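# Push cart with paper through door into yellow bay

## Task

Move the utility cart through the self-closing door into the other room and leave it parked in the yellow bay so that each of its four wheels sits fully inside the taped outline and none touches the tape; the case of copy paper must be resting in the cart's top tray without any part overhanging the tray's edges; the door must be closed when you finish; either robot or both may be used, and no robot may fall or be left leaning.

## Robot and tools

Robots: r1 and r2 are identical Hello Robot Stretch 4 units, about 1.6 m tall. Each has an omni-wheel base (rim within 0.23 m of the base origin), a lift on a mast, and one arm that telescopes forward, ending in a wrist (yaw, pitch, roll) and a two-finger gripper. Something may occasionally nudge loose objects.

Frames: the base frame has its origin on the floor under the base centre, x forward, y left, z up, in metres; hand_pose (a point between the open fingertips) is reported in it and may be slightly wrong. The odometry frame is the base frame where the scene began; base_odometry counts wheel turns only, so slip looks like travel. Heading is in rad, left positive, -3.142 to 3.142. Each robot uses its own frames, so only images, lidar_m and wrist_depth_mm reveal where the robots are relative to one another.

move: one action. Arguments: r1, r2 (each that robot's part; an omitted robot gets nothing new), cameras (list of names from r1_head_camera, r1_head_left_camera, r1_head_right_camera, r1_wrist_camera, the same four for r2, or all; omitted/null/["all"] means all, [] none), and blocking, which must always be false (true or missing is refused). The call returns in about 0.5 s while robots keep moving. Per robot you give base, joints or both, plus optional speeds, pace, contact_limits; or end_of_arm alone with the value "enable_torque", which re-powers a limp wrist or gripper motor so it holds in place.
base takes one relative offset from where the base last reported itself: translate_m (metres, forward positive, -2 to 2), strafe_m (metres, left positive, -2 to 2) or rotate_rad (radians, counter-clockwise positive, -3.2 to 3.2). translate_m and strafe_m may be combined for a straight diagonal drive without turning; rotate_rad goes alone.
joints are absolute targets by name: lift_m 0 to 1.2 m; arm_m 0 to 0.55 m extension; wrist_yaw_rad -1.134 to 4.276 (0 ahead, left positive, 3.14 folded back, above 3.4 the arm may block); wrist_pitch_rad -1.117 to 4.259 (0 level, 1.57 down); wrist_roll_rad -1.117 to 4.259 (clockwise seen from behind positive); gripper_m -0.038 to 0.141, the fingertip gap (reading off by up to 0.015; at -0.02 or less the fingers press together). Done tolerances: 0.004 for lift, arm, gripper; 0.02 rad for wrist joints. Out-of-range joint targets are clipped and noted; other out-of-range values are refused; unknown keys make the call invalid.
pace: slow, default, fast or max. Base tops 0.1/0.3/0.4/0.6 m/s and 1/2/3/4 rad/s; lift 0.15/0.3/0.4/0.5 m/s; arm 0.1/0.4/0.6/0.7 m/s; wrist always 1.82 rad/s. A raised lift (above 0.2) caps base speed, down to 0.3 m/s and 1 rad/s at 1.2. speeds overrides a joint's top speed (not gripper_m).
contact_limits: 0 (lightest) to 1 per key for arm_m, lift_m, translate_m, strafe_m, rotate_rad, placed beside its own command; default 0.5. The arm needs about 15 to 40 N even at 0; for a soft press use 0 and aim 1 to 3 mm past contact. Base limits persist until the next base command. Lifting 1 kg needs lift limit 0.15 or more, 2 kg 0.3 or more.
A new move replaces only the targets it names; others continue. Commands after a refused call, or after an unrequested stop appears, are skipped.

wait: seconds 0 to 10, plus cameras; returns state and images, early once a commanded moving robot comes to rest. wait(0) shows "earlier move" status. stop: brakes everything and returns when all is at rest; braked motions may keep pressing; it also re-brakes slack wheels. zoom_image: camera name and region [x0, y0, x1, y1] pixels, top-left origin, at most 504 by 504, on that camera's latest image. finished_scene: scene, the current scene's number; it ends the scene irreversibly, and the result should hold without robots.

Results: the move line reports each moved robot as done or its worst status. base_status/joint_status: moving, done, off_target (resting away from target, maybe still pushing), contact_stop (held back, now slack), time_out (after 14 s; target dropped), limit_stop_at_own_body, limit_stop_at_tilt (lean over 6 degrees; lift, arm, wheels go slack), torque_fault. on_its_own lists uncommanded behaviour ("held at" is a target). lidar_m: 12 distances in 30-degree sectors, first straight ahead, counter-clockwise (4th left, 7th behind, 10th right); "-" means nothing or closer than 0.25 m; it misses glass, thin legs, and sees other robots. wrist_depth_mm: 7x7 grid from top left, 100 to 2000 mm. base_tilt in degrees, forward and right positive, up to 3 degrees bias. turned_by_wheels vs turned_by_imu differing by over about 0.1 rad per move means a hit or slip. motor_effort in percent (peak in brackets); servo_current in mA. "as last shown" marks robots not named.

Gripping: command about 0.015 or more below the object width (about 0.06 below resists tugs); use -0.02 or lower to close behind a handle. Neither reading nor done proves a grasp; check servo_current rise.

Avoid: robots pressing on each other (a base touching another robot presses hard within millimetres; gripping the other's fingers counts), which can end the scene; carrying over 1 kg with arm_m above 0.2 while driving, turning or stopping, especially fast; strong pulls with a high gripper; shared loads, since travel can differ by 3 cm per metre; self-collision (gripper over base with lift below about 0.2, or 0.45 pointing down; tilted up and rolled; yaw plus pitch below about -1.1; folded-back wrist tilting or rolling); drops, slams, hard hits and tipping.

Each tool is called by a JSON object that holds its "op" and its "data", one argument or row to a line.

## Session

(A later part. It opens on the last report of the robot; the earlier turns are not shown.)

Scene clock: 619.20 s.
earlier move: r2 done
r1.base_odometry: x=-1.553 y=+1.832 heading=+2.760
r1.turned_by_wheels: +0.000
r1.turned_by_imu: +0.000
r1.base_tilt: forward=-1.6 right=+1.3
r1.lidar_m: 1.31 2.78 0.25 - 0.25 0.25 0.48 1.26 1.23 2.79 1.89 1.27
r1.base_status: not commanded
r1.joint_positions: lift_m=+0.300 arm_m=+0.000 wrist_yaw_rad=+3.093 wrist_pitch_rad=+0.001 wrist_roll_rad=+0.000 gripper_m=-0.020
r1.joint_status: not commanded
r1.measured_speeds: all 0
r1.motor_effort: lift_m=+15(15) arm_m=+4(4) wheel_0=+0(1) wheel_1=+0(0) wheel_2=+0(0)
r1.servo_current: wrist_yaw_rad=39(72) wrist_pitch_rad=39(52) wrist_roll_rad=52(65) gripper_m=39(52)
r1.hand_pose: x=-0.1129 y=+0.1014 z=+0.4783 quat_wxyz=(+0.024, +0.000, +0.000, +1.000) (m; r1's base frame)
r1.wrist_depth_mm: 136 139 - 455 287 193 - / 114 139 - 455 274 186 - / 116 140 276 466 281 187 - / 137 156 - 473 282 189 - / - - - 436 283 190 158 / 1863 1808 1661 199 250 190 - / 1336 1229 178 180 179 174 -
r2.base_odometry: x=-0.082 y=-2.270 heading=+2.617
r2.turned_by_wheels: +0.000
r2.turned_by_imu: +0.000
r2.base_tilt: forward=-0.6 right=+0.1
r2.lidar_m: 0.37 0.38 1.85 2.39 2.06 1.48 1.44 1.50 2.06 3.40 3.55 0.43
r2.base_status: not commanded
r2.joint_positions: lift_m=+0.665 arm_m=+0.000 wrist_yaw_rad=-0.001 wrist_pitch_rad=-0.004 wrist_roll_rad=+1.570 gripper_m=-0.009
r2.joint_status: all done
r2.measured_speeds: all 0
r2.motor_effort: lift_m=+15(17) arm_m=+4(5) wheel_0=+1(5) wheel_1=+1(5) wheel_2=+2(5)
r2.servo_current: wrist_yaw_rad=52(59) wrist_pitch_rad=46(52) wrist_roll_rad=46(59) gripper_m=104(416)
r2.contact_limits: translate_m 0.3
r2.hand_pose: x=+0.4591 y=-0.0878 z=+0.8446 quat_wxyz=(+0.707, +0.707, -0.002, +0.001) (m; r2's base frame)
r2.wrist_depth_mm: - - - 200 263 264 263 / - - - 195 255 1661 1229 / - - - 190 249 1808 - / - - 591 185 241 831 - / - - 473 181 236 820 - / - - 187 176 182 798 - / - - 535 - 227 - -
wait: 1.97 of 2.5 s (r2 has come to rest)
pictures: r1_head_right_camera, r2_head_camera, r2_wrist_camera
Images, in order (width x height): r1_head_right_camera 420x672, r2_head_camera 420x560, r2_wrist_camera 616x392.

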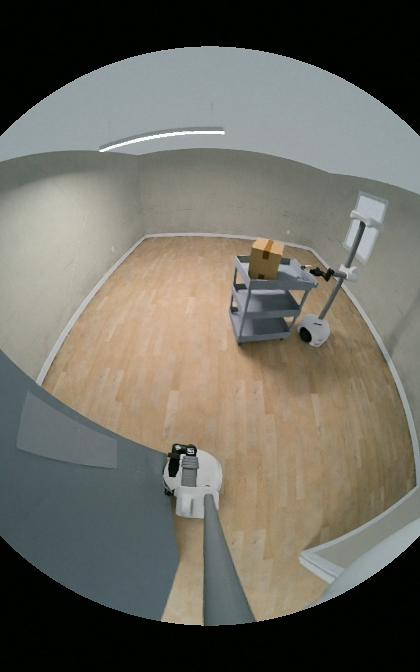

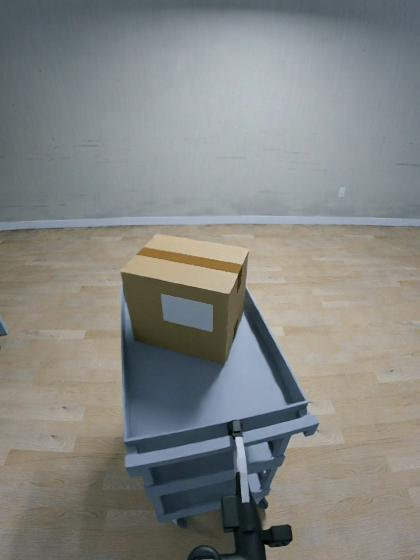

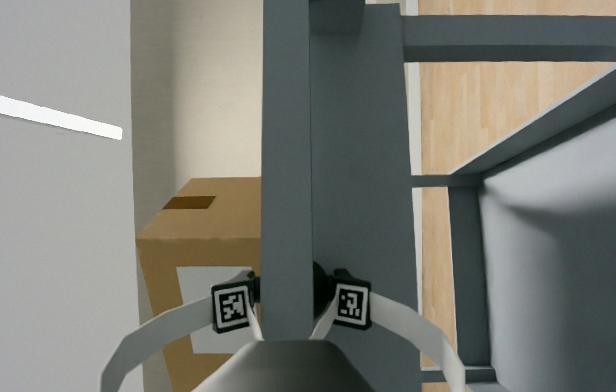

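{"op": "move", "data": {
  "r2": {"base":{"translate_m":0.033,"strafe_m":0.38}},
  "blocking": false,
  "cameras": []
}}

{"op": "wait", "data": {
  "seconds": 4,
  "cameras": []
}}

{"op": "move", "data": {
  "r2": {"base":{"rotate_rad":-0.297}},
  "blocking": false,
  "cameras": []
}}

{"op": "wait", "data": {
  "seconds": 2,
  "cameras": ["r2_wrist_camera","r2_head_camera"]
}}

{"op": "move", "data": {
  "r2": {"base":{"translate_m":-0.039,"strafe_m":0.366}},
  "blocking": false,
  "cameras": []
}}

{"op": "wait", "data": {
  "seconds": 4,
  "cameras": []
}}

{"op": "move", "data": {
  "r2": {"base":{"rotate_rad":-0.297}},
  "blocking": false,
  "cameras": []
}}

{"op": "wait", "data": {
  "seconds": 2,
  "cameras": ["r2_wrist_camera","r2_head_camera","r1_head_right_camera"]
}}

Scene clock: 649.17 s.
move: r2 moving
r1: as last shown
r1.lidar_m: 1.28 2.75 0.25 - 0.25 0.25 0.51 1.26 1.26 2.78 1.81 1.28
r1.motor_effort: lift_m=+15(15) arm_m=+4(4) wheel_0=+0(0) wheel_1=+0(0) wheel_2=+0(0)
r1.servo_current: wrist_yaw_rad=46(59) wrist_pitch_rad=39(46) wrist_roll_rad=33(59) gripper_m=39(46)
r1.wrist_depth_mm: 136 138 - 449 290 193 - / 114 140 - 459 274 185 - / 116 139 277 466 279 187 - / 136 155 - 473 282 189 - / - - - 439 283 190 158 / 1808 1863 1618 199 251 191 - / 1308 1229 178 179 179 174 -
r2.base_odometry: x=-0.102 y=-2.298 heading=+2.616
r2.turned_by_wheels: -0.001
r2.turned_by_imu: -0.001
r2.base_tilt: forward=-0.7 right=+0.1
r2.lidar_m: 0.36 0.38 1.81 2.36 2.05 1.53 1.44 1.50 2.06 3.43 3.62 0.47
r2.base_status: translate_m moving; strafe_m moving
r2.joint_positions: lift_m=+0.665 arm_m=+0.000 wrist_yaw_rad=-0.007 wrist_pitch_rad=-0.004 wrist_roll_rad=+1.570 gripper_m=-0.009
r2.joint_status: not commanded
r2.measured_speeds: translate_m=+0.009 strafe_m=+0.133 rotate_rad=+0.004 lift_m=+0.000 arm_m=+0.000 wrist_yaw_rad=-0.009 wrist_pitch_rad=+0.000 wrist_roll_rad=+0.000
r2.motor_effort: lift_m=+15(15) arm_m=+4(5) wheel_0=-15(15) wheel_1=+10(11) wheel_2=-9(9)
r2.servo_current: wrist_yaw_rad=52(52) wrist_pitch_rad=46(46) wrist_roll_rad=52(59) gripper_m=98(111)
r2.hand_pose: x=+0.4586 y=-0.0894 z=+0.8447 quat_wxyz=(+0.707, +0.707, -0.004, -0.001) (m; r2's base frame)
r2.wrist_depth_mm: - - - 202 264 267 266 / - - - 196 255 1808 1229 / - - - 190 249 1863 - / - - 591 185 241 820 - / - - 469 180 236 820 - / - - 187 176 182 - - / - - 535 - - - -
pictures: none
No camera images: "cameras" was empty.

Scene clock: 651.30 s.
earlier move: r2 done
r1.base_odometry: x=-1.553 y=+1.832 heading=+2.760
r1.turned_by_wheels: +0.000
r1.turned_by_imu: +0.000
r1.base_tilt: forward=-1.6 right=+1.3
r1.lidar_m: 1.20 2.77 0.25 - 0.25 0.25 0.49 1.28 1.26 2.77 1.53 1.18
r1.base_status: not commanded
r1.joint_positions: lift_m=+0.300 arm_m=+0.000 wrist_yaw_rad=+3.093 wrist_pitch_rad=+0.001 wrist_roll_rad=+0.000 gripper_m=-0.020
r1.joint_status: not commanded
r1.measured_speeds: all 0
r1.motor_effort: lift_m=+15(15) arm_m=+4(4) wheel_0=+0(1) wheel_1=+0(0) wheel_2=+0(0)
r1.servo_current: wrist_yaw_rad=33(72) wrist_pitch_rad=39(52) wrist_roll_rad=46(65) gripper_m=39(52)
r1.hand_pose: x=-0.1129 y=+0.1014 z=+0.4783 quat_wxyz=(+0.024, +0.000, +0.000, +1.000) (m; r1's base frame)
r1.wrist_depth_mm: 137 138 - 455 287 193 - / 114 139 - 459 274 186 - / 116 140 274 466 279 187 - / 136 156 - 473 283 189 - / - - - 439 285 190 159 / 1808 1808 1708 199 250 191 - / 1281 1182 179 179 180 174 -
r2.base_odometry: x=-0.301 y=-2.582 heading=+2.616
r2.turned_by_wheels: +0.000
r2.turned_by_imu: +0.000
r2.base_tilt: forward=-0.6 right=+0.1
r2.lidar_m: 0.42 0.50 1.61 2.02 2.09 1.53 1.47 1.55 2.10 3.76 3.94 0.40
r2.base_status: done
r2.joint_positions: lift_m=+0.665 arm_m=+0.000 wrist_yaw_rad=-0.002 wrist_pitch_rad=-0.004 wrist_roll_rad=+1.570 gripper_m=-0.009
r2.joint_status: not commanded
r2.measured_speeds: all 0
r2.motor_effort: lift_m=+14(15) arm_m=+4(5) wheel_0=-3(16) wheel_1=+0(11) wheel_2=-5(11)
r2.servo_current: wrist_yaw_rad=52(65) wrist_pitch_rad=39(46) wrist_roll_rad=52(59) gripper_m=85(111)
r2.hand_pose: x=+0.4591 y=-0.0880 z=+0.8447 quat_wxyz=(+0.707, +0.707, -0.002, +0.001) (m; r2's base frame)
r2.wrist_depth_mm: - - - 185 189 732 - / - - 496 195 197 750 - / - 466 433 204 206 788 - / - - 512 213 217 - - / - - 597 209 229 - - / - - 186 177 182 1808 - / - - - - - 1863 492
wait: 2.13 of 4 s (r2 has come to rest)
pictures: none
No camera images: "cameras" was empty.

Scene clock: 651.80 s.
move: r2 moving
r1: as last shown
r1.lidar_m: 1.19 2.77 0.25 - 0.25 0.25 0.53 1.26 1.26 2.78 1.53 1.22
r1.servo_current: wrist_yaw_rad=39(72) wrist_pitch_rad=46(46) wrist_roll_rad=65(65) gripper_m=39(46)
r1.wrist_depth_mm: 136 139 - 452 289 193 - / 114 139 - 459 277 186 - / 116 139 274 473 279 187 - / 137 156 - 477 282 188 - / - - - 439 283 190 158 / 1808 1863 1618 198 250 190 - / 1308 1229 178 180 179 175 -
r2.base_odometry: x=-0.301 y=-2.582 heading=+2.393
r2.turned_by_wheels: -0.224
r2.turned_by_imu: -0.217
r2.base_tilt: forward=-0.7 right=+0.1
r2.lidar_m: 0.41 0.41 1.54 2.01 2.03 1.67 1.47 1.47 1.77 3.23 3.79 0.43
r2.base_status: rotate_rad moving
r2.joint_positions: lift_m=+0.665 arm_m=+0.000 wrist_yaw_rad=+0.010 wrist_pitch_rad=-0.004 wrist_roll_rad=+1.570 gripper_m=-0.009
r2.joint_status: not commanded
r2.measured_speeds: translate_m=+0.000 strafe_m=-0.001 rotate_rad=-0.580 lift_m=+0.000 arm_m=+0.000 wrist_yaw_rad=+0.000 wrist_pitch_rad=+0.000 wrist_roll_rad=+0.000
r2.motor_effort: lift_m=+14(15) arm_m=+2(4) wheel_0=+9(15) wheel_1=+4(10) wheel_2=+12(18)
r2.servo_current: wrist_yaw_rad=65(78) wrist_pitch_rad=46(52) wrist_roll_rad=46(52) gripper_m=85(85)
r2.hand_pose: x=+0.4602 y=-0.0844 z=+0.8447 quat_wxyz=(+0.707, +0.707, +0.002, +0.005) (m; r2's base frame)
r2.wrist_depth_mm: - - - 176 235 1430 1078 / - - - 235 235 1808 539 / - - 627 234 234 820 - / - - 473 235 236 820 - / - - 500 176 236 831 - / - - 186 177 180 831 - / - - 615 - - 1808 -
pictures: none
No camera images: "cameras" was empty.

Scene clock: 652.37 s.
earlier move: r2 done
r1.base_odometry: x=-1.553 y=+1.832 heading=+2.760
r1.turned_by_wheels: +0.000
r1.turned_by_imu: +0.000
r1.base_tilt: forward=-1.6 right=+1.3
r1.lidar_m: 1.20 2.76 0.25 - 0.25 0.25 0.52 1.27 1.23 2.78 1.53 1.22
r1.base_status: not commanded
r1.joint_positions: lift_m=+0.300 arm_m=+0.000 wrist_yaw_rad=+3.093 wrist_pitch_rad=+0.001 wrist_roll_rad=+0.000 gripper_m=-0.020
r1.joint_status: not commanded
r1.measured_speeds: all 0
r1.motor_effort: lift_m=+15(15) arm_m=+4(4) wheel_0=+0(1) wheel_1=+0(0) wheel_2=+0(0)
r1.servo_current: wrist_yaw_rad=39(72) wrist_pitch_rad=39(46) wrist_roll_rad=52(65) gripper_m=46(46)
r1.hand_pose: x=-0.1129 y=+0.1014 z=+0.4783 quat_wxyz=(+0.024, +0.000, +0.000, +1.000) (m; r1's base frame)
r1.wrist_depth_mm: 136 138 - 445 287 192 - / 114 139 - 459 276 186 - / 116 139 273 469 279 187 - / 137 156 - 477 282 188 - / - - - 439 285 190 158 / 1921 1863 1661 198 251 191 - / 1281 1205 179 179 179 174 -
r2.base_odometry: x=-0.301 y=-2.582 heading=+2.320
r2.turned_by_wheels: -0.073
r2.turned_by_imu: -0.071
r2.base_tilt: forward=-0.7 right=+0.1
r2.lidar_m: 0.38 0.39 1.55 2.02 2.01 1.71 1.45 1.45 1.69 2.87 3.78 0.45
r2.base_status: done
r2.joint_positions: lift_m=+0.665 arm_m=+0.000 wrist_yaw_rad=+0.003 wrist_pitch_rad=-0.004 wrist_roll_rad=+1.570 gripper_m=-0.009
r2.joint_status: not commanded
r2.measured_speeds: all 0
r2.motor_effort: lift_m=+15(15) arm_m=-4(4) wheel_0=+5(15) wheel_1=+2(10) wheel_2=+2(18)
r2.servo_current: wrist_yaw_rad=39(78) wrist_pitch_rad=39(52) wrist_roll_rad=52(52) gripper_m=78(85)
r2.hand_pose: x=+0.4596 y=-0.0866 z=+0.8447 quat_wxyz=(+0.707, +0.707, +0.000, +0.003) (m; r2's base frame)
r2.wrist_depth_mm: - - - 195 256 260 259 / - - - 249 252 1808 1229 / - - - 245 245 1808 - / - - 559 239 240 820 - / - - 477 202 237 842 - / - - 186 176 182 820 - / - - 559 - - - -
wait: 0.57 of 2 s (r2 has come to rest)
pictures: r2_head_camera, r2_wrist_camera
Images, in order (width x height): r2_head_camera 420x560, r2_wrist_camera 616x392.

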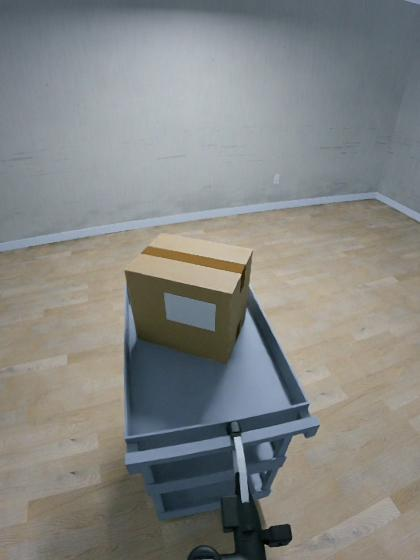

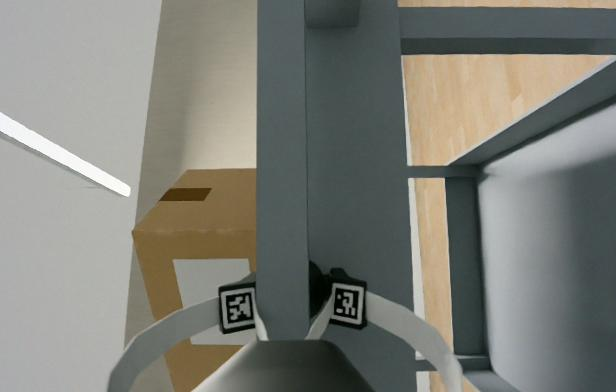

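Scene clock: 652.87 s.
move: r2 moving
r1: as last shown
r1.lidar_m: 1.21 2.77 0.25 - 0.25 0.25 0.51 1.25 1.26 2.79 1.49 1.22
r1.motor_effort: lift_m=+15(15) arm_m=+4(4) wheel_0=+0(0) wheel_1=+0(0) wheel_2=+0(0)
r1.servo_current: wrist_yaw_rad=46(78) wrist_pitch_rad=46(46) wrist_roll_rad=33(59) gripper_m=46(46)
r1.wrist_depth_mm: 136 138 - 449 289 192 - / 114 139 - 455 274 186 - / 116 139 276 466 279 186 - / 137 156 - 477 282 188 - / - - - 442 283 190 158 / 1808 1921 1661 198 250 191 - / 1308 1205 179 180 179 174 -
r2.base_odometry: x=-0.324 y=-2.607 heading=+2.320
r2.turned_by_wheels: +0.000
r2.turned_by_imu: -0.001
r2.base_tilt: forward=-0.7 right=+0.1
r2.lidar_m: 0.36 0.40 1.52 2.01 1.98 1.76 1.46 1.46 1.70 2.81 3.81 0.45
r2.base_status: translate_m moving; strafe_m moving
r2.joint_positions: lift_m=+0.665 arm_m=+0.000 wrist_yaw_rad=-0.005 wrist_pitch_rad=-0.004 wrist_roll_rad=+1.570 gripper_m=-0.009
r2.joint_status: not commanded
r2.measured_speeds: translate_m=-0.016 strafe_m=+0.131 rotate_rad=+0.001 lift_m=+0.000 arm_m=+0.000 wrist_yaw_rad=-0.012 wrist_pitch_rad=+0.000 wrist_roll_rad=+0.000
r2.motor_effort: lift_m=+14(15) arm_m=-4(4) wheel_0=-16(16) wheel_1=+9(10) wheel_2=+2(6)
r2.servo_current: wrist_yaw_rad=65(65) wrist_pitch_rad=39(46) wrist_roll_rad=52(59) gripper_m=78(78)
r2.hand_pose: x=+0.4589 y=-0.0887 z=+0.8447 quat_wxyz=(+0.707, +0.707, -0.003, +0.000) (m; r2's base frame)
r2.wrist_depth_mm: - - - 238 257 266 265 / - - - 251 252 1808 1229 / - - - 244 246 1808 - / - - 559 239 240 820 - / - - 469 199 236 831 - / - - 186 175 181 831 - / - - 544 - - - -
pictures: none
No camera images: "cameras" was empty.

Scene clock: 654.97 s.
earlier move: r2 done
r1.base_odometry: x=-1.553 y=+1.832 heading=+2.760
r1.turned_by_wheels: +0.000
r1.turned_by_imu: +0.000
r1.base_tilt: forward=-1.6 right=+1.2
r1.lidar_m: 1.15 2.77 0.25 - 0.25 0.25 0.49 1.27 1.25 2.79 1.26 1.04
r1.base_status: not commanded
r1.joint_positions: lift_m=+0.300 arm_m=+0.000 wrist_yaw_rad=+3.093 wrist_pitch_rad=+0.001 wrist_roll_rad=+0.000 gripper_m=-0.020
r1.joint_status: not commanded
r1.measured_speeds: all 0
r1.motor_effort: lift_m=+15(15) arm_m=+4(4) wheel_0=+0(1) wheel_1=+0(0) wheel_2=+0(0)
r1.servo_current: wrist_yaw_rad=39(78) wrist_pitch_rad=39(52) wrist_roll_rad=52(59) gripper_m=39(46)
r1.hand_pose: x=-0.1129 y=+0.1014 z=+0.4783 quat_wxyz=(+0.024, +0.000, +0.000, +1.000) (m; r1's base frame)
r1.wrist_depth_mm: 136 139 - 452 289 193 - / 114 139 - 459 276 186 - / 116 140 276 466 279 186 - / 136 156 - 473 281 188 - / - - - 436 283 190 158 / 1808 1808 1661 198 250 191 - / 1308 1205 179 180 179 174 -
r2.base_odometry: x=-0.543 y=-2.860 heading=+2.320
r2.turned_by_wheels: +0.001
r2.turned_by_imu: +0.000
r2.base_tilt: forward=-0.7 right=+0.1
r2.lidar_m: 0.40 0.51 1.26 1.67 1.66 1.82 1.52 1.53 1.78 2.91 4.12 0.39
r2.base_status: done
r2.joint_positions: lift_m=+0.665 arm_m=+0.000 wrist_yaw_rad=-0.006 wrist_pitch_rad=-0.004 wrist_roll_rad=+1.570 gripper_m=-0.009
r2.joint_status: not commanded
r2.measured_speeds: all 0
r2.motor_effort: lift_m=+14(15) arm_m=-3(4) wheel_0=-3(19) wheel_1=+2(12) wheel_2=+5(7)
r2.servo_current: wrist_yaw_rad=59(65) wrist_pitch_rad=46(52) wrist_roll_rad=46(59) gripper_m=72(85)
r2.hand_pose: x=+0.4588 y=-0.0891 z=+0.8447 quat_wxyz=(+0.707, +0.707, -0.004, -0.001) (m; r2's base frame)
r2.wrist_depth_mm: - - 525 182 182 723 - / - - 462 139 191 732 - / - 469 433 145 202 809 - / - - 525 155 214 - - / - - 647 164 228 - - / - - 187 173 182 1808 525 / - - - - - 1537 477
wait: 2.10 of 4 s (r2 has come to rest)
pictures: none
No camera images: "cameras" was empty.

Scene clock: 655.47 s.
move: r2 moving
r1: as last shown
r1.base_tilt: forward=-1.6 right=+1.3
r1.lidar_m: 1.17 2.74 0.25 - 0.25 0.25 0.52 1.28 1.25 2.79 1.27 1.10
r1.motor_effort: lift_m=+15(15) arm_m=+4(4) wheel_0=-1(1) wheel_1=+0(0) wheel_2=+0(0)
r1.servo_current: wrist_yaw_rad=39(52) wrist_pitch_rad=39(46) wrist_roll_rad=52(52) gripper_m=46(46)
r1.wrist_depth_mm: 136 139 - 452 289 192 - / 114 139 - 455 274 186 - / 116 139 277 462 278 186 - / 136 156 - 473 281 189 - / - - - 442 283 189 158 / 1863 1756 1618 198 251 191 - / 1308 1205 179 180 179 174 -
r2.base_odometry: x=-0.543 y=-2.859 heading=+2.096
r2.turned_by_wheels: -0.224
r2.turned_by_imu: -0.217
r2.base_tilt: forward=-0.7 right=+0.1
r2.lidar_m: 0.39 0.41 1.26 1.93 1.64 1.72 1.58 1.53 1.61 2.22 4.15 0.44
r2.base_status: rotate_rad moving
r2.joint_positions: lift_m=+0.665 arm_m=+0.000 wrist_yaw_rad=+0.011 wrist_pitch_rad=-0.004 wrist_roll_rad=+1.570 gripper_m=-0.009
r2.joint_status: not commanded
r2.measured_speeds: translate_m=-0.002 strafe_m=-0.001 rotate_rad=-0.575 lift_m=+0.000 arm_m=+0.000 wrist_yaw_rad=+0.000 wrist_pitch_rad=+0.000 wrist_roll_rad=+0.000
r2.motor_effort: lift_m=+14(15) arm_m=-4(4) wheel_0=+9(15) wheel_1=+4(11) wheel_2=+14(18)
r2.servo_current: wrist_yaw_rad=65(78) wrist_pitch_rad=39(46) wrist_roll_rad=39(59) gripper_m=72(72)
r2.hand_pose: x=+0.4603 y=-0.0841 z=+0.8447 quat_wxyz=(+0.707, +0.707, +0.003, +0.006) (m; r2's base frame)
r2.wrist_depth_mm: - - - 165 220 1708 1205 / - - - 167 223 1708 - / - - 554 169 227 809 - / - - 469 229 229 809 - / - - 517 174 233 831 - / - - 190 177 180 - - / - - - - 133 - -
pictures: none
No camera images: "cameras" was empty.

Scene clock: 656.03 s.
earlier move: r2 done
r1.base_odometry: x=-1.553 y=+1.832 heading=+2.760
r1.turned_by_wheels: +0.000
r1.turned_by_imu: +0.000
r1.base_tilt: forward=-1.6 right=+1.3
r1.lidar_m: 1.18 2.78 0.25 - 0.25 0.25 0.50 1.27 1.25 2.78 1.26 1.14
r1.base_status: not commanded
r1.joint_positions: lift_m=+0.300 arm_m=+0.000 wrist_yaw_rad=+3.093 wrist_pitch_rad=+0.001 wrist_roll_rad=+0.000 gripper_m=-0.020
r1.joint_status: not commanded
r1.measured_speeds: all 0
r1.motor_effort: lift_m=+15(15) arm_m=+4(4) wheel_0=+0(1) wheel_1=+0(0) wheel_2=+0(0)
r1.servo_current: wrist_yaw_rad=59(65) wrist_pitch_rad=46(46) wrist_roll_rad=46(59) gripper_m=39(52)
r1.hand_pose: x=-0.1129 y=+0.1014 z=+0.4783 quat_wxyz=(+0.024, +0.000, +0.000, +1.000) (m; r1's base frame)
r1.wrist_depth_mm: 137 139 - 449 289 192 - / 114 139 - 459 274 185 - / 116 139 274 466 279 187 - / 137 156 - 473 281 189 - / - - - 442 285 190 158 / 1808 1863 1618 198 250 191 - / 1308 1229 179 179 179 174 -
r2.base_odometry: x=-0.543 y=-2.860 heading=+2.024
r2.turned_by_wheels: -0.072
r2.turned_by_imu: -0.070
r2.base_tilt: forward=-0.7 right=+0.1
r2.lidar_m: 0.39 0.38 1.27 1.84 1.67 1.71 1.64 1.54 1.58 2.06 4.14 0.44
r2.base_status: done
r2.joint_positions: lift_m=+0.665 arm_m=+0.000 wrist_yaw_rad=+0.000 wrist_pitch_rad=-0.004 wrist_roll_rad=+1.570 gripper_m=-0.009
r2.joint_status: not commanded
r2.measured_speeds: all 0
r2.motor_effort: lift_m=+14(15) arm_m=-4(4) wheel_0=+2(15) wheel_1=+5(11) wheel_2=+1(18)
r2.servo_current: wrist_yaw_rad=46(78) wrist_pitch_rad=39(46) wrist_roll_rad=46(59) gripper_m=65(72)
r2.hand_pose: x=+0.4593 y=-0.0874 z=+0.8447 quat_wxyz=(+0.707, +0.707, -0.001, +0.002) (m; r2's base frame)
r2.wrist_depth_mm: - - - 191 252 263 262 / - - - 189 248 1863 1229 / - - - 185 243 1756 - / - - 544 182 238 831 - / - - 480 179 236 820 - / - - 189 177 171 809 - / - - 554 - 226 - -
wait: 0.57 of 2 s (r2 has come to rest)
pictures: r1_head_right_camera, r2_head_camera, r2_wrist_camera
Images, in order (width x height): r1_head_right_camera 420x672, r2_head_camera 420x560, r2_wrist_camera 616x392.

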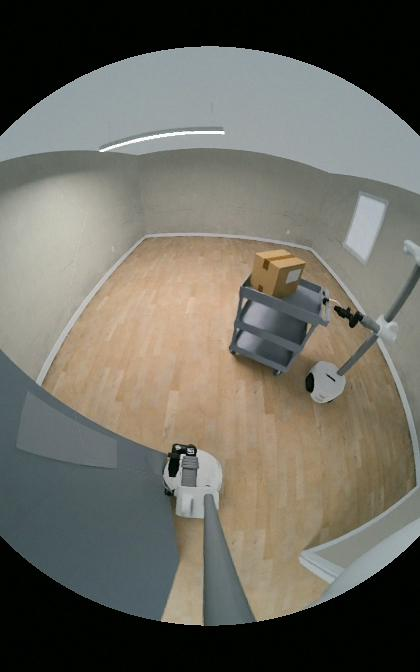

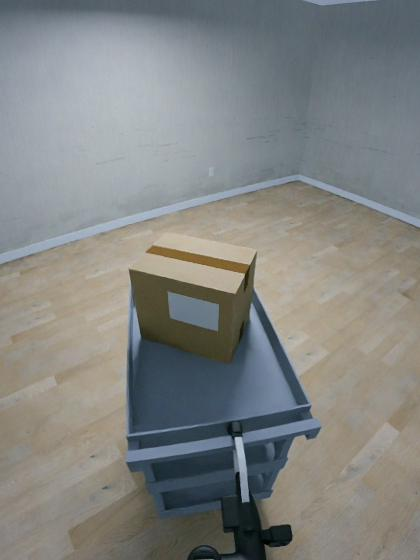

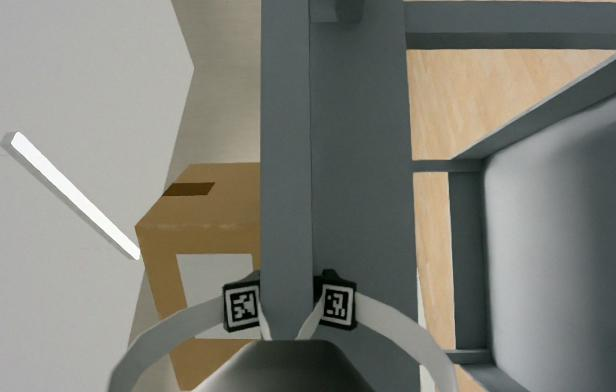

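Beautiful; orientation tracks. Continue steps 3–5.

{"op": "move", "data": {
  "r2": {"base":{"translate_m":-0.104,"strafe_m":0.331}},
  "blocking": false,
  "cameras": []
}}

{"op": "wait", "data": {
  "seconds": 4,
  "cameras": []
}}

{"op": "move", "data": {
  "r2": {"base":{"rotate_rad":-0.297}},
  "blocking": false,
  "cameras": []
}}

{"op": "wait", "data": {
  "seconds": 2,
  "cameras": []
}}

{"op": "move", "data": {
  "r2": {"base":{"translate_m":-0.15,"strafe_m":0.287}},
  "blocking": false,
  "cameras": []
}}

{"op": "wait", "data": {
  "seconds": 4,
  "cameras": ["r2_head_camera","r1_head_right_camera","r2_head_left_camera","r2_head_right_camera"]
}}

Scene clock: 663.63 s.
move: r2 moving
r1: as last shown
r1.lidar_m: 1.16 2.75 0.25 - 0.25 0.25 0.52 1.25 1.25 2.78 1.22 1.11
r1.servo_current: wrist_yaw_rad=33(65) wrist_pitch_rad=46(46) wrist_roll_rad=59(65) gripper_m=46(46)
r1.wrist_depth_mm: 136 138 - 452 289 193 - / 114 139 - 459 274 186 - / 116 139 276 469 278 186 - / 137 156 - 477 279 189 - / - - - 436 283 190 158 / 1863 1863 1661 198 250 191 - / 1336 1205 179 180 179 174 -
r2.base_odometry: x=-0.566 y=-2.881 heading=+2.024
r2.turned_by_wheels: +0.000
r2.turned_by_imu: +0.000
r2.base_tilt: forward=-0.7 right=+0.1
r2.lidar_m: 0.38 0.40 1.24 1.86 1.63 1.68 1.67 1.51 1.59 2.10 4.17 0.45
r2.base_status: translate_m moving; strafe_m moving
r2.joint_positions: lift_m=+0.665 arm_m=+0.000 wrist_yaw_rad=-0.003 wrist_pitch_rad=-0.004 wrist_roll_rad=+1.570 gripper_m=-0.009
r2.joint_status: not commanded
r2.measured_speeds: translate_m=-0.038 strafe_m=+0.118 rotate_rad=+0.006 lift_m=+0.000 arm_m=+0.000 wrist_yaw_rad=-0.001 wrist_pitch_rad=+0.000 wrist_roll_rad=+0.000
r2.motor_effort: lift_m=+15(15) arm_m=-4(4) wheel_0=-13(15) wheel_1=+9(9) wheel_2=+7(9)
r2.servo_current: wrist_yaw_rad=46(59) wrist_pitch_rad=46(46) wrist_roll_rad=52(52) gripper_m=72(72)
r2.hand_pose: x=+0.4591 y=-0.0882 z=+0.8447 quat_wxyz=(+0.707, +0.707, -0.002, +0.001) (m; r2's base frame)
r2.wrist_depth_mm: - - - 190 252 268 266 / - - - 187 247 1808 1229 / - - - 184 242 1808 - / 1921 - 530 181 238 842 - / - - 480 178 235 820 - / - - 191 176 171 809 - / - - 564 - 227 - -
pictures: none
No camera images: "cameras" was empty.

Scene clock: 665.77 s.
earlier move: r2 done
r1.base_odometry: x=-1.553 y=+1.832 heading=+2.760
r1.turned_by_wheels: +0.000
r1.turned_by_imu: +0.000
r1.base_tilt: forward=-1.6 right=+1.2
r1.lidar_m: 1.16 2.77 0.25 - 0.25 0.25 0.53 1.26 1.21 1.09 0.89 0.88
r1.base_status: not commanded
r1.joint_positions: lift_m=+0.300 arm_m=+0.000 wrist_yaw_rad=+3.093 wrist_pitch_rad=+0.001 wrist_roll_rad=+0.000 gripper_m=-0.020
r1.joint_status: not commanded
r1.measured_speeds: all 0
r1.motor_effort: lift_m=+15(15) arm_m=+4(4) wheel_0=+0(1) wheel_1=+0(0) wheel_2=+0(0)
r1.servo_current: wrist_yaw_rad=33(65) wrist_pitch_rad=46(52) wrist_roll_rad=46(65) gripper_m=39(52)
r1.hand_pose: x=-0.1129 y=+0.1014 z=+0.4783 quat_wxyz=(+0.024, +0.000, +0.000, +1.000) (m; r1's base frame)
r1.wrist_depth_mm: 136 138 - 452 289 193 - / 114 139 - 459 276 186 - / 116 140 276 466 278 187 - / 136 155 - 473 282 189 - / - - - 436 286 190 158 / 1756 1756 1708 199 251 191 - / 1281 1205 178 179 179 174 -
r2.base_odometry: x=-0.795 y=-3.098 heading=+2.024
r2.turned_by_wheels: +0.000
r2.turned_by_imu: +0.000
r2.base_tilt: forward=-0.7 right=+0.1
r2.lidar_m: 0.39 0.53 1.03 1.68 1.29 1.35 1.71 1.62 1.66 2.21 4.48 0.40
r2.base_status: done
r2.joint_positions: lift_m=+0.665 arm_m=+0.000 wrist_yaw_rad=-0.006 wrist_pitch_rad=-0.004 wrist_roll_rad=+1.570 gripper_m=-0.009
r2.joint_status: not commanded
r2.measured_speeds: all 0
r2.motor_effort: lift_m=+14(15) arm_m=-4(4) wheel_0=-3(20) wheel_1=+3(10) wheel_2=+6(9)
r2.servo_current: wrist_yaw_rad=59(65) wrist_pitch_rad=46(46) wrist_roll_rad=39(59) gripper_m=72(78)
r2.hand_pose: x=+0.4588 y=-0.0892 z=+0.8447 quat_wxyz=(+0.707, +0.707, -0.004, -0.001) (m; r2's base frame)
r2.wrist_depth_mm: - - 530 179 180 732 - / - - 452 137 190 741 - / - 473 430 144 202 809 - / - - 525 154 213 - - / - - 661 164 227 - - / - - 189 174 172 1863 521 / - - - - - 1661 477
wait: 2.13 of 4 s (r2 has come to rest)
pictures: none
No camera images: "cameras" was empty.

Scene clock: 666.27 s.
move: r2 moving
r1: as last shown
r1.lidar_m: 1.18 2.77 0.25 - 0.25 0.25 0.50 1.27 1.23 1.12 0.97 0.97
r1.servo_current: wrist_yaw_rad=52(59) wrist_pitch_rad=46(46) wrist_roll_rad=65(65) gripper_m=46(46)
r1.wrist_depth_mm: 136 138 - 452 289 192 - / 114 139 - 455 274 186 - / 116 140 276 462 278 187 - / 136 155 - 473 282 189 - / - - - 439 283 190 158 / 1863 1863 1618 198 251 191 - / 1281 1205 179 180 179 174 -
r2.base_odometry: x=-0.795 y=-3.098 heading=+1.800
r2.turned_by_wheels: -0.224
r2.turned_by_imu: -0.217
r2.base_tilt: forward=-0.7 right=+0.1
r2.lidar_m: 0.40 0.42 1.01 1.11 1.32 1.33 1.55 1.62 1.63 1.90 3.17 0.43
r2.base_status: rotate_rad moving
r2.joint_positions: lift_m=+0.665 arm_m=+0.000 wrist_yaw_rad=+0.012 wrist_pitch_rad=-0.004 wrist_roll_rad=+1.570 gripper_m=-0.009
r2.joint_status: not commanded
r2.measured_speeds: translate_m=+0.000 strafe_m=-0.002 rotate_rad=-0.573 lift_m=+0.000 arm_m=+0.000 wrist_yaw_rad=+0.000 wrist_pitch_rad=+0.000 wrist_roll_rad=+0.000
r2.motor_effort: lift_m=+14(15) arm_m=-4(4) wheel_0=+8(17) wheel_1=+3(12) wheel_2=+13(16)
r2.servo_current: wrist_yaw_rad=72(72) wrist_pitch_rad=39(46) wrist_roll_rad=59(59) gripper_m=72(78)
r2.hand_pose: x=+0.4604 y=-0.0840 z=+0.8447 quat_wxyz=(+0.707, +0.707, +0.003, +0.006) (m; r2's base frame)
r2.wrist_depth_mm: - - - 166 222 1661 1205 / - - - 167 224 1708 - / - - 559 171 227 809 - / - - 466 230 229 820 - / - - 512 174 233 831 - / - - 190 177 180 - - / - - - - 133 - -
pictures: none
No camera images: "cameras" was empty.

Scene clock: 666.87 s.
earlier move: r2 done
r1.base_odometry: x=-1.553 y=+1.832 heading=+2.760
r1.turned_by_wheels: +0.000
r1.turned_by_imu: +0.000
r1.base_tilt: forward=-1.6 right=+1.3
r1.lidar_m: 4.95 2.78 0.25 - 0.25 0.25 0.50 1.28 1.24 1.09 1.01 0.99
r1.base_status: not commanded
r1.joint_positions: lift_m=+0.300 arm_m=+0.000 wrist_yaw_rad=+3.093 wrist_pitch_rad=+0.001 wrist_roll_rad=+0.000 gripper_m=-0.020
r1.joint_status: not commanded
r1.measured_speeds: all 0
r1.motor_effort: lift_m=+15(15) arm_m=+4(4) wheel_0=-1(1) wheel_1=+0(0) wheel_2=+0(0)
r1.servo_current: wrist_yaw_rad=46(78) wrist_pitch_rad=39(46) wrist_roll_rad=52(65) gripper_m=46(46)
r1.hand_pose: x=-0.1129 y=+0.1014 z=+0.4783 quat_wxyz=(+0.024, +0.000, +0.000, +1.000) (m; r1's base frame)
r1.wrist_depth_mm: 137 139 - 449 287 191 - / 114 139 - 459 274 185 - / 116 140 274 466 277 187 - / 136 155 - 473 282 188 - / - - - 439 285 190 158 / 1863 1863 1661 198 250 191 - / 1308 1205 179 180 179 174 -
r2.base_odometry: x=-0.794 y=-3.098 heading=+1.728
r2.turned_by_wheels: -0.073
r2.turned_by_imu: -0.071
r2.base_tilt: forward=-0.8 right=+0.1
r2.lidar_m: 0.38 0.40 1.03 1.07 1.33 1.32 1.48 1.65 1.62 1.81 2.76 0.44
r2.base_status: done
r2.joint_positions: lift_m=+0.665 arm_m=+0.000 wrist_yaw_rad=-0.003 wrist_pitch_rad=-0.004 wrist_roll_rad=+1.570 gripper_m=-0.009
r2.joint_status: not commanded
r2.measured_speeds: translate_m=+0.000 strafe_m=+0.000 rotate_rad=+0.000 lift_m=+0.000 arm_m=+0.000 wrist_yaw_rad=+0.004 wrist_pitch_rad=+0.000 wrist_roll_rad=+0.000
r2.motor_effort: lift_m=+14(15) arm_m=-4(4) wheel_0=-1(17) wheel_1=+4(12) wheel_2=-1(16)
r2.servo_current: wrist_yaw_rad=39(72) wrist_pitch_rad=39(46) wrist_roll_rad=46(59) gripper_m=65(78)
r2.hand_pose: x=+0.4591 y=-0.0882 z=+0.8447 quat_wxyz=(+0.707, +0.707, -0.002, +0.001) (m; r2's base frame)
r2.wrist_depth_mm: - - - 190 252 267 265 / - - - 188 247 1863 1205 / - - - 185 243 1921 - / - - 539 181 239 831 - / - - 480 178 235 820 - / - - 190 177 172 798 - / - - 559 - 226 - -
wait: 0.60 of 2 s (r2 has come to rest)
pictures: none
No camera images: "cameras" was empty.

Scene clock: 667.37 s.
move: r2 moving
r1: as last shown
r1.lidar_m: 4.94 2.79 0.25 - 0.25 0.25 0.49 1.26 1.24 1.05 0.98 0.97
r1.motor_effort: lift_m=+15(15) arm_m=+4(4) wheel_0=+0(0) wheel_1=+0(0) wheel_2=+0(0)
r1.servo_current: wrist_yaw_rad=52(52) wrist_pitch_rad=46(46) wrist_roll_rad=59(59) gripper_m=46(46)
r1.wrist_depth_mm: 136 139 - 449 289 193 - / 114 139 - 459 274 185 - / 116 139 276 462 278 187 - / 136 156 - 477 279 189 - / - - - 436 285 190 158 / 1863 1921 1708 198 249 191 - / 1281 1229 178 180 179 174 -
r2.base_odometry: x=-0.820 y=-3.116 heading=+1.728
r2.turned_by_wheels: +0.000
r2.turned_by_imu: +0.000
r2.base_tilt: forward=-0.7 right=+0.1
r2.lidar_m: 0.38 0.38 0.99 1.04 1.30 1.30 1.44 1.63 1.62 1.83 2.82 0.45
r2.base_status: translate_m moving; strafe_m moving
r2.joint_positions: lift_m=+0.665 arm_m=+0.000 wrist_yaw_rad=-0.003 wrist_pitch_rad=-0.004 wrist_roll_rad=+1.570 gripper_m=-0.009
r2.joint_status: not commanded
r2.measured_speeds: translate_m=-0.056 strafe_m=+0.108 rotate_rad=-0.001 lift_m=+0.000 arm_m=+0.000 wrist_yaw_rad=+0.000 wrist_pitch_rad=+0.000 wrist_roll_rad=+0.000
r2.motor_effort: lift_m=+14(15) arm_m=-4(4) wheel_0=-15(16) wheel_1=+7(9) wheel_2=+9(10)
r2.servo_current: wrist_yaw_rad=59(59) wrist_pitch_rad=46(46) wrist_roll_rad=39(52) gripper_m=65(72)
r2.hand_pose: x=+0.4591 y=-0.0883 z=+0.8447 quat_wxyz=(+0.707, +0.707, -0.003, +0.000) (m; r2's base frame)
r2.wrist_depth_mm: - - - 189 251 271 268 / - - - 186 245 1808 1229 / - - - 184 242 1808 - / - - 525 180 237 831 - / - - 480 178 235 820 - / - - 191 176 172 750 - / - - 564 - 227 - -
pictures: none
No camera images: "cameras" was empty.

Scene clock: 669.43 s.
earlier move: r2 done
r1.base_odometry: x=-1.553 y=+1.832 heading=+2.760
r1.turned_by_wheels: +0.000
r1.turned_by_imu: +0.000
r1.base_tilt: forward=-1.6 right=+1.3
r1.lidar_m: 4.94 2.77 0.25 - 0.25 0.25 0.51 1.28 1.26 0.82 0.75 0.78
r1.base_status: not commanded
r1.joint_positions: lift_m=+0.300 arm_m=+0.000 wrist_yaw_rad=+3.093 wrist_pitch_rad=+0.001 wrist_roll_rad=+0.000 gripper_m=-0.020
r1.joint_status: not commanded
r1.measured_speeds: all 0
r1.motor_effort: lift_m=+15(15) arm_m=+4(4) wheel_0=+0(1) wheel_1=+0(1) wheel_2=+0(0)
r1.servo_current: wrist_yaw_rad=33(72) wrist_pitch_rad=52(52) wrist_roll_rad=46(59) gripper_m=46(46)
r1.hand_pose: x=-0.1129 y=+0.1014 z=+0.4783 quat_wxyz=(+0.024, +0.000, +0.000, +1.000) (m; r1's base frame)
r1.wrist_depth_mm: 137 139 - 449 287 192 - / 115 139 - 459 274 186 - / 116 139 276 466 278 187 - / 136 156 - 480 282 188 - / - - - 439 283 189 158 / 1808 1863 1618 198 250 191 - / 1336 1229 179 180 179 174 -
r2.base_odometry: x=-1.054 y=-3.291 heading=+1.728
r2.turned_by_wheels: +0.000
r2.turned_by_imu: -0.001
r2.base_tilt: forward=-0.7 right=+0.1
r2.lidar_m: 0.42 0.49 0.83 1.28 1.04 1.02 1.14 1.76 1.74 1.94 3.04 0.41
r2.base_status: done
r2.joint_positions: lift_m=+0.665 arm_m=+0.000 wrist_yaw_rad=-0.005 wrist_pitch_rad=-0.004 wrist_roll_rad=+1.570 gripper_m=-0.009
r2.joint_status: not commanded
r2.measured_speeds: all 0
r2.motor_effort: lift_m=+14(15) arm_m=-4(4) wheel_0=-3(20) wheel_1=+2(9) wheel_2=+2(10)
r2.servo_current: wrist_yaw_rad=52(65) wrist_pitch_rad=46(52) wrist_roll_rad=46(59) gripper_m=72(72)
r2.hand_pose: x=+0.4589 y=-0.0889 z=+0.8447 quat_wxyz=(+0.707, +0.707, -0.003, +0.000) (m; r2's base frame)
r2.wrist_depth_mm: - - 574 182 186 732 - / - - 484 141 195 732 - / - 462 439 149 204 798 - / - - 517 157 215 820 - / - - 634 165 228 - - / - - 189 174 172 1863 539 / - - - - - 1618 492
wait: 2.07 of 4 s (r2 has come to rest)
pictures: r1_head_right_camera, r2_head_camera, r2_head_left_camera, r2_head_right_camera
Images, in order (width x height): r1_head_right_camera 420x672, r2_head_camera 420x560, r2_head_left_camera 420x672, r2_head_right_camera 420x672.

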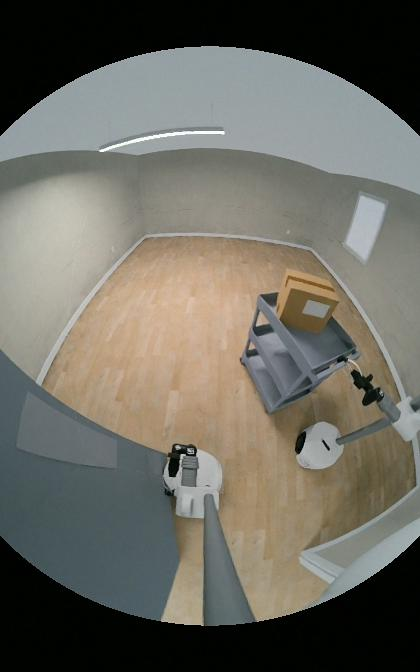

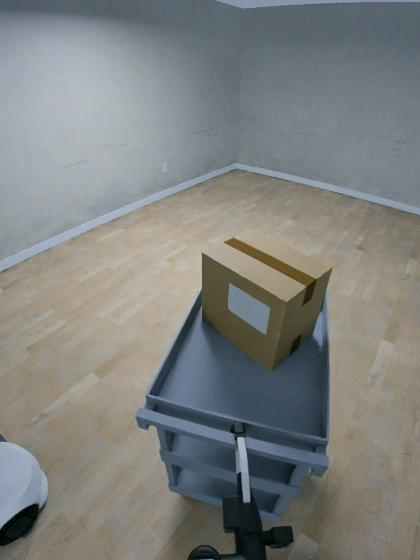

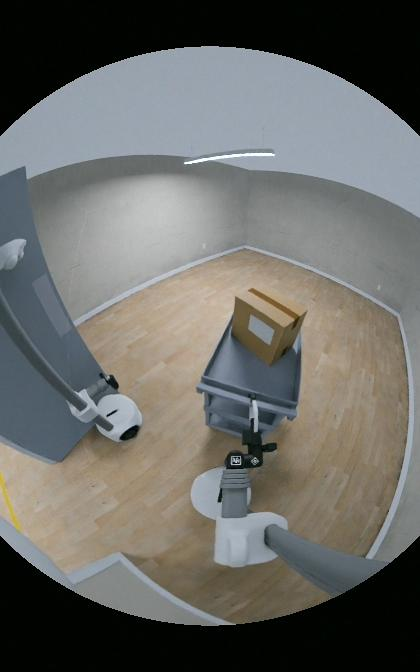

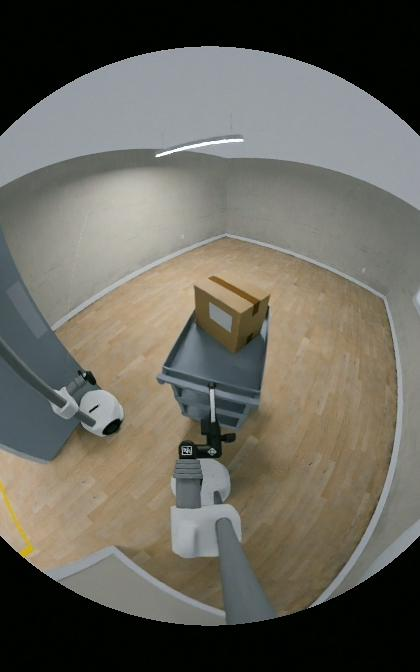

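{"op": "move", "data": {
  "r2": {"base":{"rotate_rad":-0.3}},
  "blocking": false,
  "cameras": []
}}

{"op": "wait", "data": {
  "seconds": 2.5,
  "cameras": ["r1_head_left_camera","r1_head_right_camera","r2_head_camera","r2_head_left_camera","r2_head_right_camera"]
}}

{"op": "zoom_image", "data": {
  "camera": "r1_head_right_camera",
  "region": [160, 360, 420, 620]
}}

{"op": "zoom_image", "data": {
  "camera": "r2_head_left_camera",
  "region": [0, 340, 300, 640]
}}

Scene clock: 697.27 s.
move: r2 moving
r1: as last shown
r1.lidar_m: 4.92 2.74 0.25 - 0.25 0.25 0.49 1.27 1.25 0.82 0.79 0.85
r1.motor_effort: lift_m=+15(15) arm_m=+4(4) wheel_0=+0(1) wheel_1=+0(0) wheel_2=+0(0)
r1.servo_current: wrist_yaw_rad=39(59) wrist_pitch_rad=52(52) wrist_roll_rad=52(59) gripper_m=39(46)
r1.wrist_depth_mm: 136 138 - 449 289 193 - / 114 139 - 459 277 186 - / 116 139 276 462 279 186 - / 136 156 - 477 282 189 - / - - - 442 285 190 158 / 1921 1808 1618 198 250 190 - / 1308 1182 179 180 178 174 -
r2.base_odometry: x=-1.054 y=-3.291 heading=+1.503
r2.turned_by_wheels: -0.225
r2.turned_by_imu: -0.217
r2.base_tilt: forward=-0.7 right=+0.1
r2.lidar_m: 0.37 0.41 0.82 0.85 1.49 1.01 1.06 1.41 1.74 1.82 2.36 0.43
r2.base_status: rotate_rad moving
r2.joint_positions: lift_m=+0.665 arm_m=+0.000 wrist_yaw_rad=+0.012 wrist_pitch_rad=-0.004 wrist_roll_rad=+1.570 gripper_m=-0.009
r2.joint_status: not commanded
r2.measured_speeds: translate_m=+0.000 strafe_m=-0.001 rotate_rad=-0.590 lift_m=+0.000 arm_m=+0.000 wrist_yaw_rad=+0.000 wrist_pitch_rad=+0.000 wrist_roll_rad=+0.000
r2.motor_effort: lift_m=+14(15) arm_m=-5(5) wheel_0=+7(18) wheel_1=+3(11) wheel_2=+13(17)
r2.servo_current: wrist_yaw_rad=65(78) wrist_pitch_rad=46(52) wrist_roll_rad=46(52) gripper_m=72(72)
r2.hand_pose: x=+0.4604 y=-0.0838 z=+0.8447 quat_wxyz=(+0.707, +0.707, +0.003, +0.006) (m; r2's base frame)
r2.wrist_depth_mm: - - - 223 224 1661 1182 / - - - 226 225 1808 - / - - 574 171 228 809 - / - - 469 230 230 820 - / - - 517 175 234 842 - / - - 190 177 171 - - / - - - - 236 - -
pictures: none
No camera images: "cameras" was empty.

Scene clock: 698.10 s.
earlier move: r2 done
r1.base_odometry: x=-1.553 y=+1.832 heading=+2.760
r1.turned_by_wheels: +0.000
r1.turned_by_imu: +0.000
r1.base_tilt: forward=-1.6 right=+1.3
r1.lidar_m: 4.94 2.76 0.25 - 0.25 0.25 0.51 1.27 1.26 0.81 0.85 0.87
r1.base_status: not commanded
r1.joint_positions: lift_m=+0.300 arm_m=+0.000 wrist_yaw_rad=+3.093 wrist_pitch_rad=+0.001 wrist_roll_rad=+0.000 gripper_m=-0.020
r1.joint_status: not commanded
r1.measured_speeds: all 0
r1.motor_effort: lift_m=+15(15) arm_m=+4(4) wheel_0=+0(1) wheel_1=+0(0) wheel_2=+0(0)
r1.servo_current: wrist_yaw_rad=46(72) wrist_pitch_rad=33(52) wrist_roll_rad=65(65) gripper_m=46(46)
r1.hand_pose: x=-0.1129 y=+0.1014 z=+0.4783 quat_wxyz=(+0.024, +0.000, +0.000, +1.000) (m; r1's base frame)
r1.wrist_depth_mm: 137 139 - 452 289 193 - / 114 139 - 459 276 186 - / 116 139 276 469 279 187 - / 136 155 - 477 281 189 - / - - - 439 285 190 158 / 1808 1863 1618 198 250 191 - / 1308 1229 179 180 178 174 -
r2.base_odometry: x=-1.054 y=-3.291 heading=+1.428
r2.turned_by_wheels: -0.075
r2.turned_by_imu: -0.073
r2.base_tilt: forward=-0.7 right=+0.1
r2.lidar_m: 0.36 0.36 0.82 0.83 1.43 1.01 1.06 1.32 1.74 1.77 2.25 0.44
r2.base_status: done
r2.joint_positions: lift_m=+0.665 arm_m=+0.000 wrist_yaw_rad=-0.002 wrist_pitch_rad=-0.004 wrist_roll_rad=+1.570 gripper_m=-0.009
r2.joint_status: not commanded
r2.measured_speeds: all 0
r2.motor_effort: lift_m=+14(15) arm_m=-4(5) wheel_0=-1(18) wheel_1=+2(11) wheel_2=-3(17)
r2.servo_current: wrist_yaw_rad=46(78) wrist_pitch_rad=46(52) wrist_roll_rad=46(52) gripper_m=65(78)
r2.hand_pose: x=+0.4591 y=-0.0881 z=+0.8447 quat_wxyz=(+0.707, +0.707, -0.002, +0.001) (m; r2's base frame)
r2.wrist_depth_mm: - - - 198 262 265 263 / - - - 194 255 1756 1255 / - - - 188 248 1808 - / - - 574 183 241 831 - / - - 469 180 236 820 - / - - 190 176 172 788 - / - - 539 - 226 - -
wait: 0.83 of 2.5 s (r2 has come to rest)
pictures: r1_head_left_camera, r1_head_right_camera, r2_head_camera, r2_head_left_camera, r2_head_right_camera
Images, in order (width x height): r1_head_left_camera 420x672, r1_head_right_camera 420x672, r2_head_camera 420x560, r2_head_left_camera 420x672, r2_head_right_camera 420x672.

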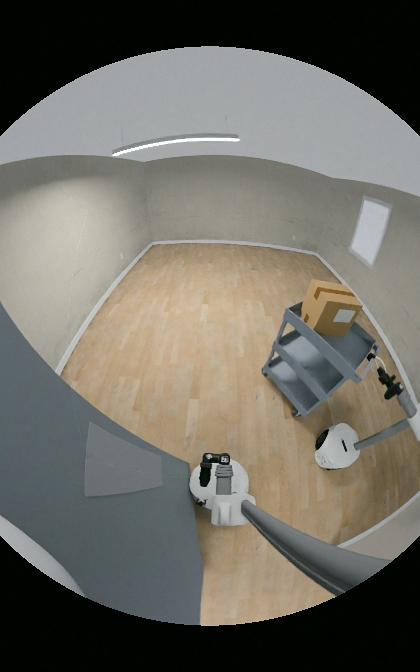

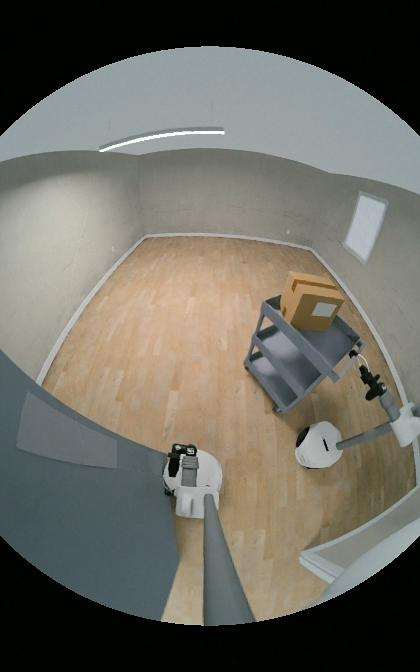

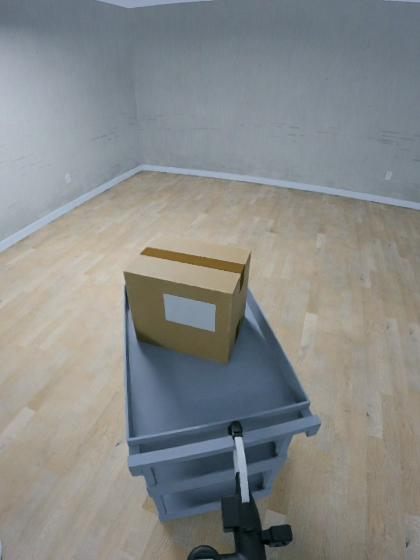

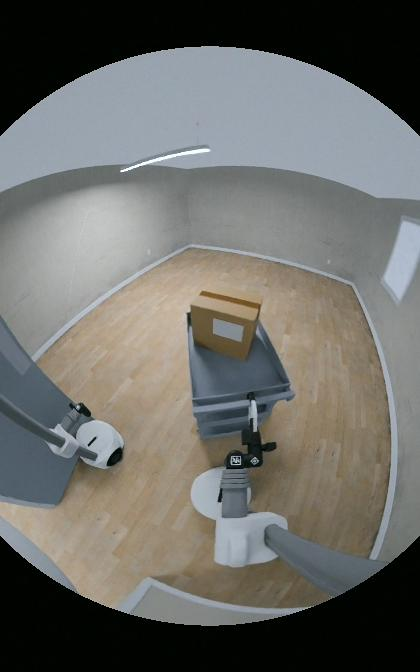

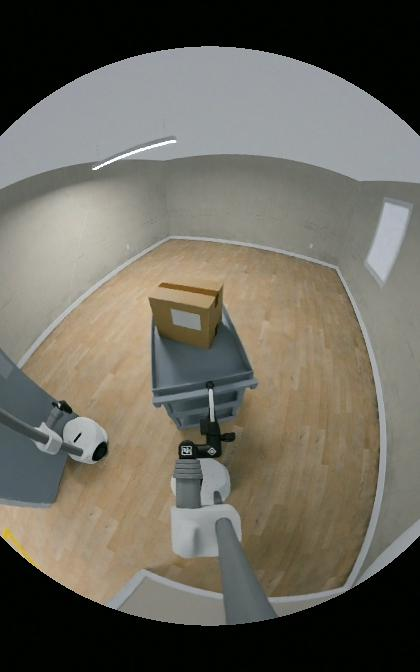

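Scaled by 1.938 from the camera's 420x672 image, which has a finer 600x960 frame.

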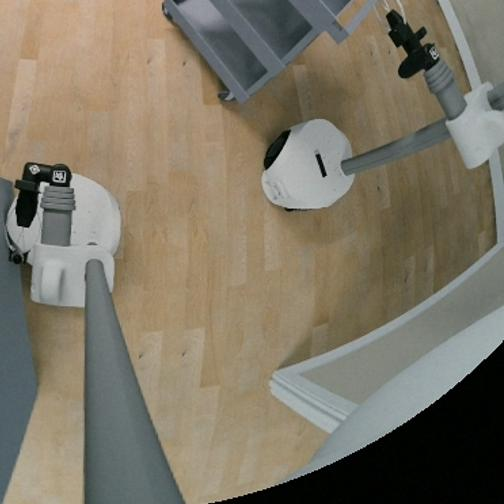

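Scaled by 1.680 from the camera's 420x672 image, which has a finer 600x960 frame.

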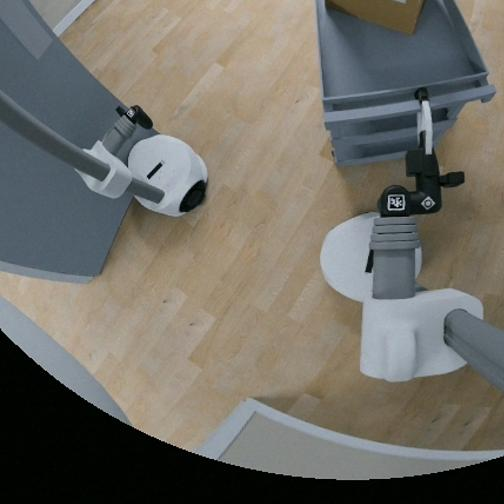

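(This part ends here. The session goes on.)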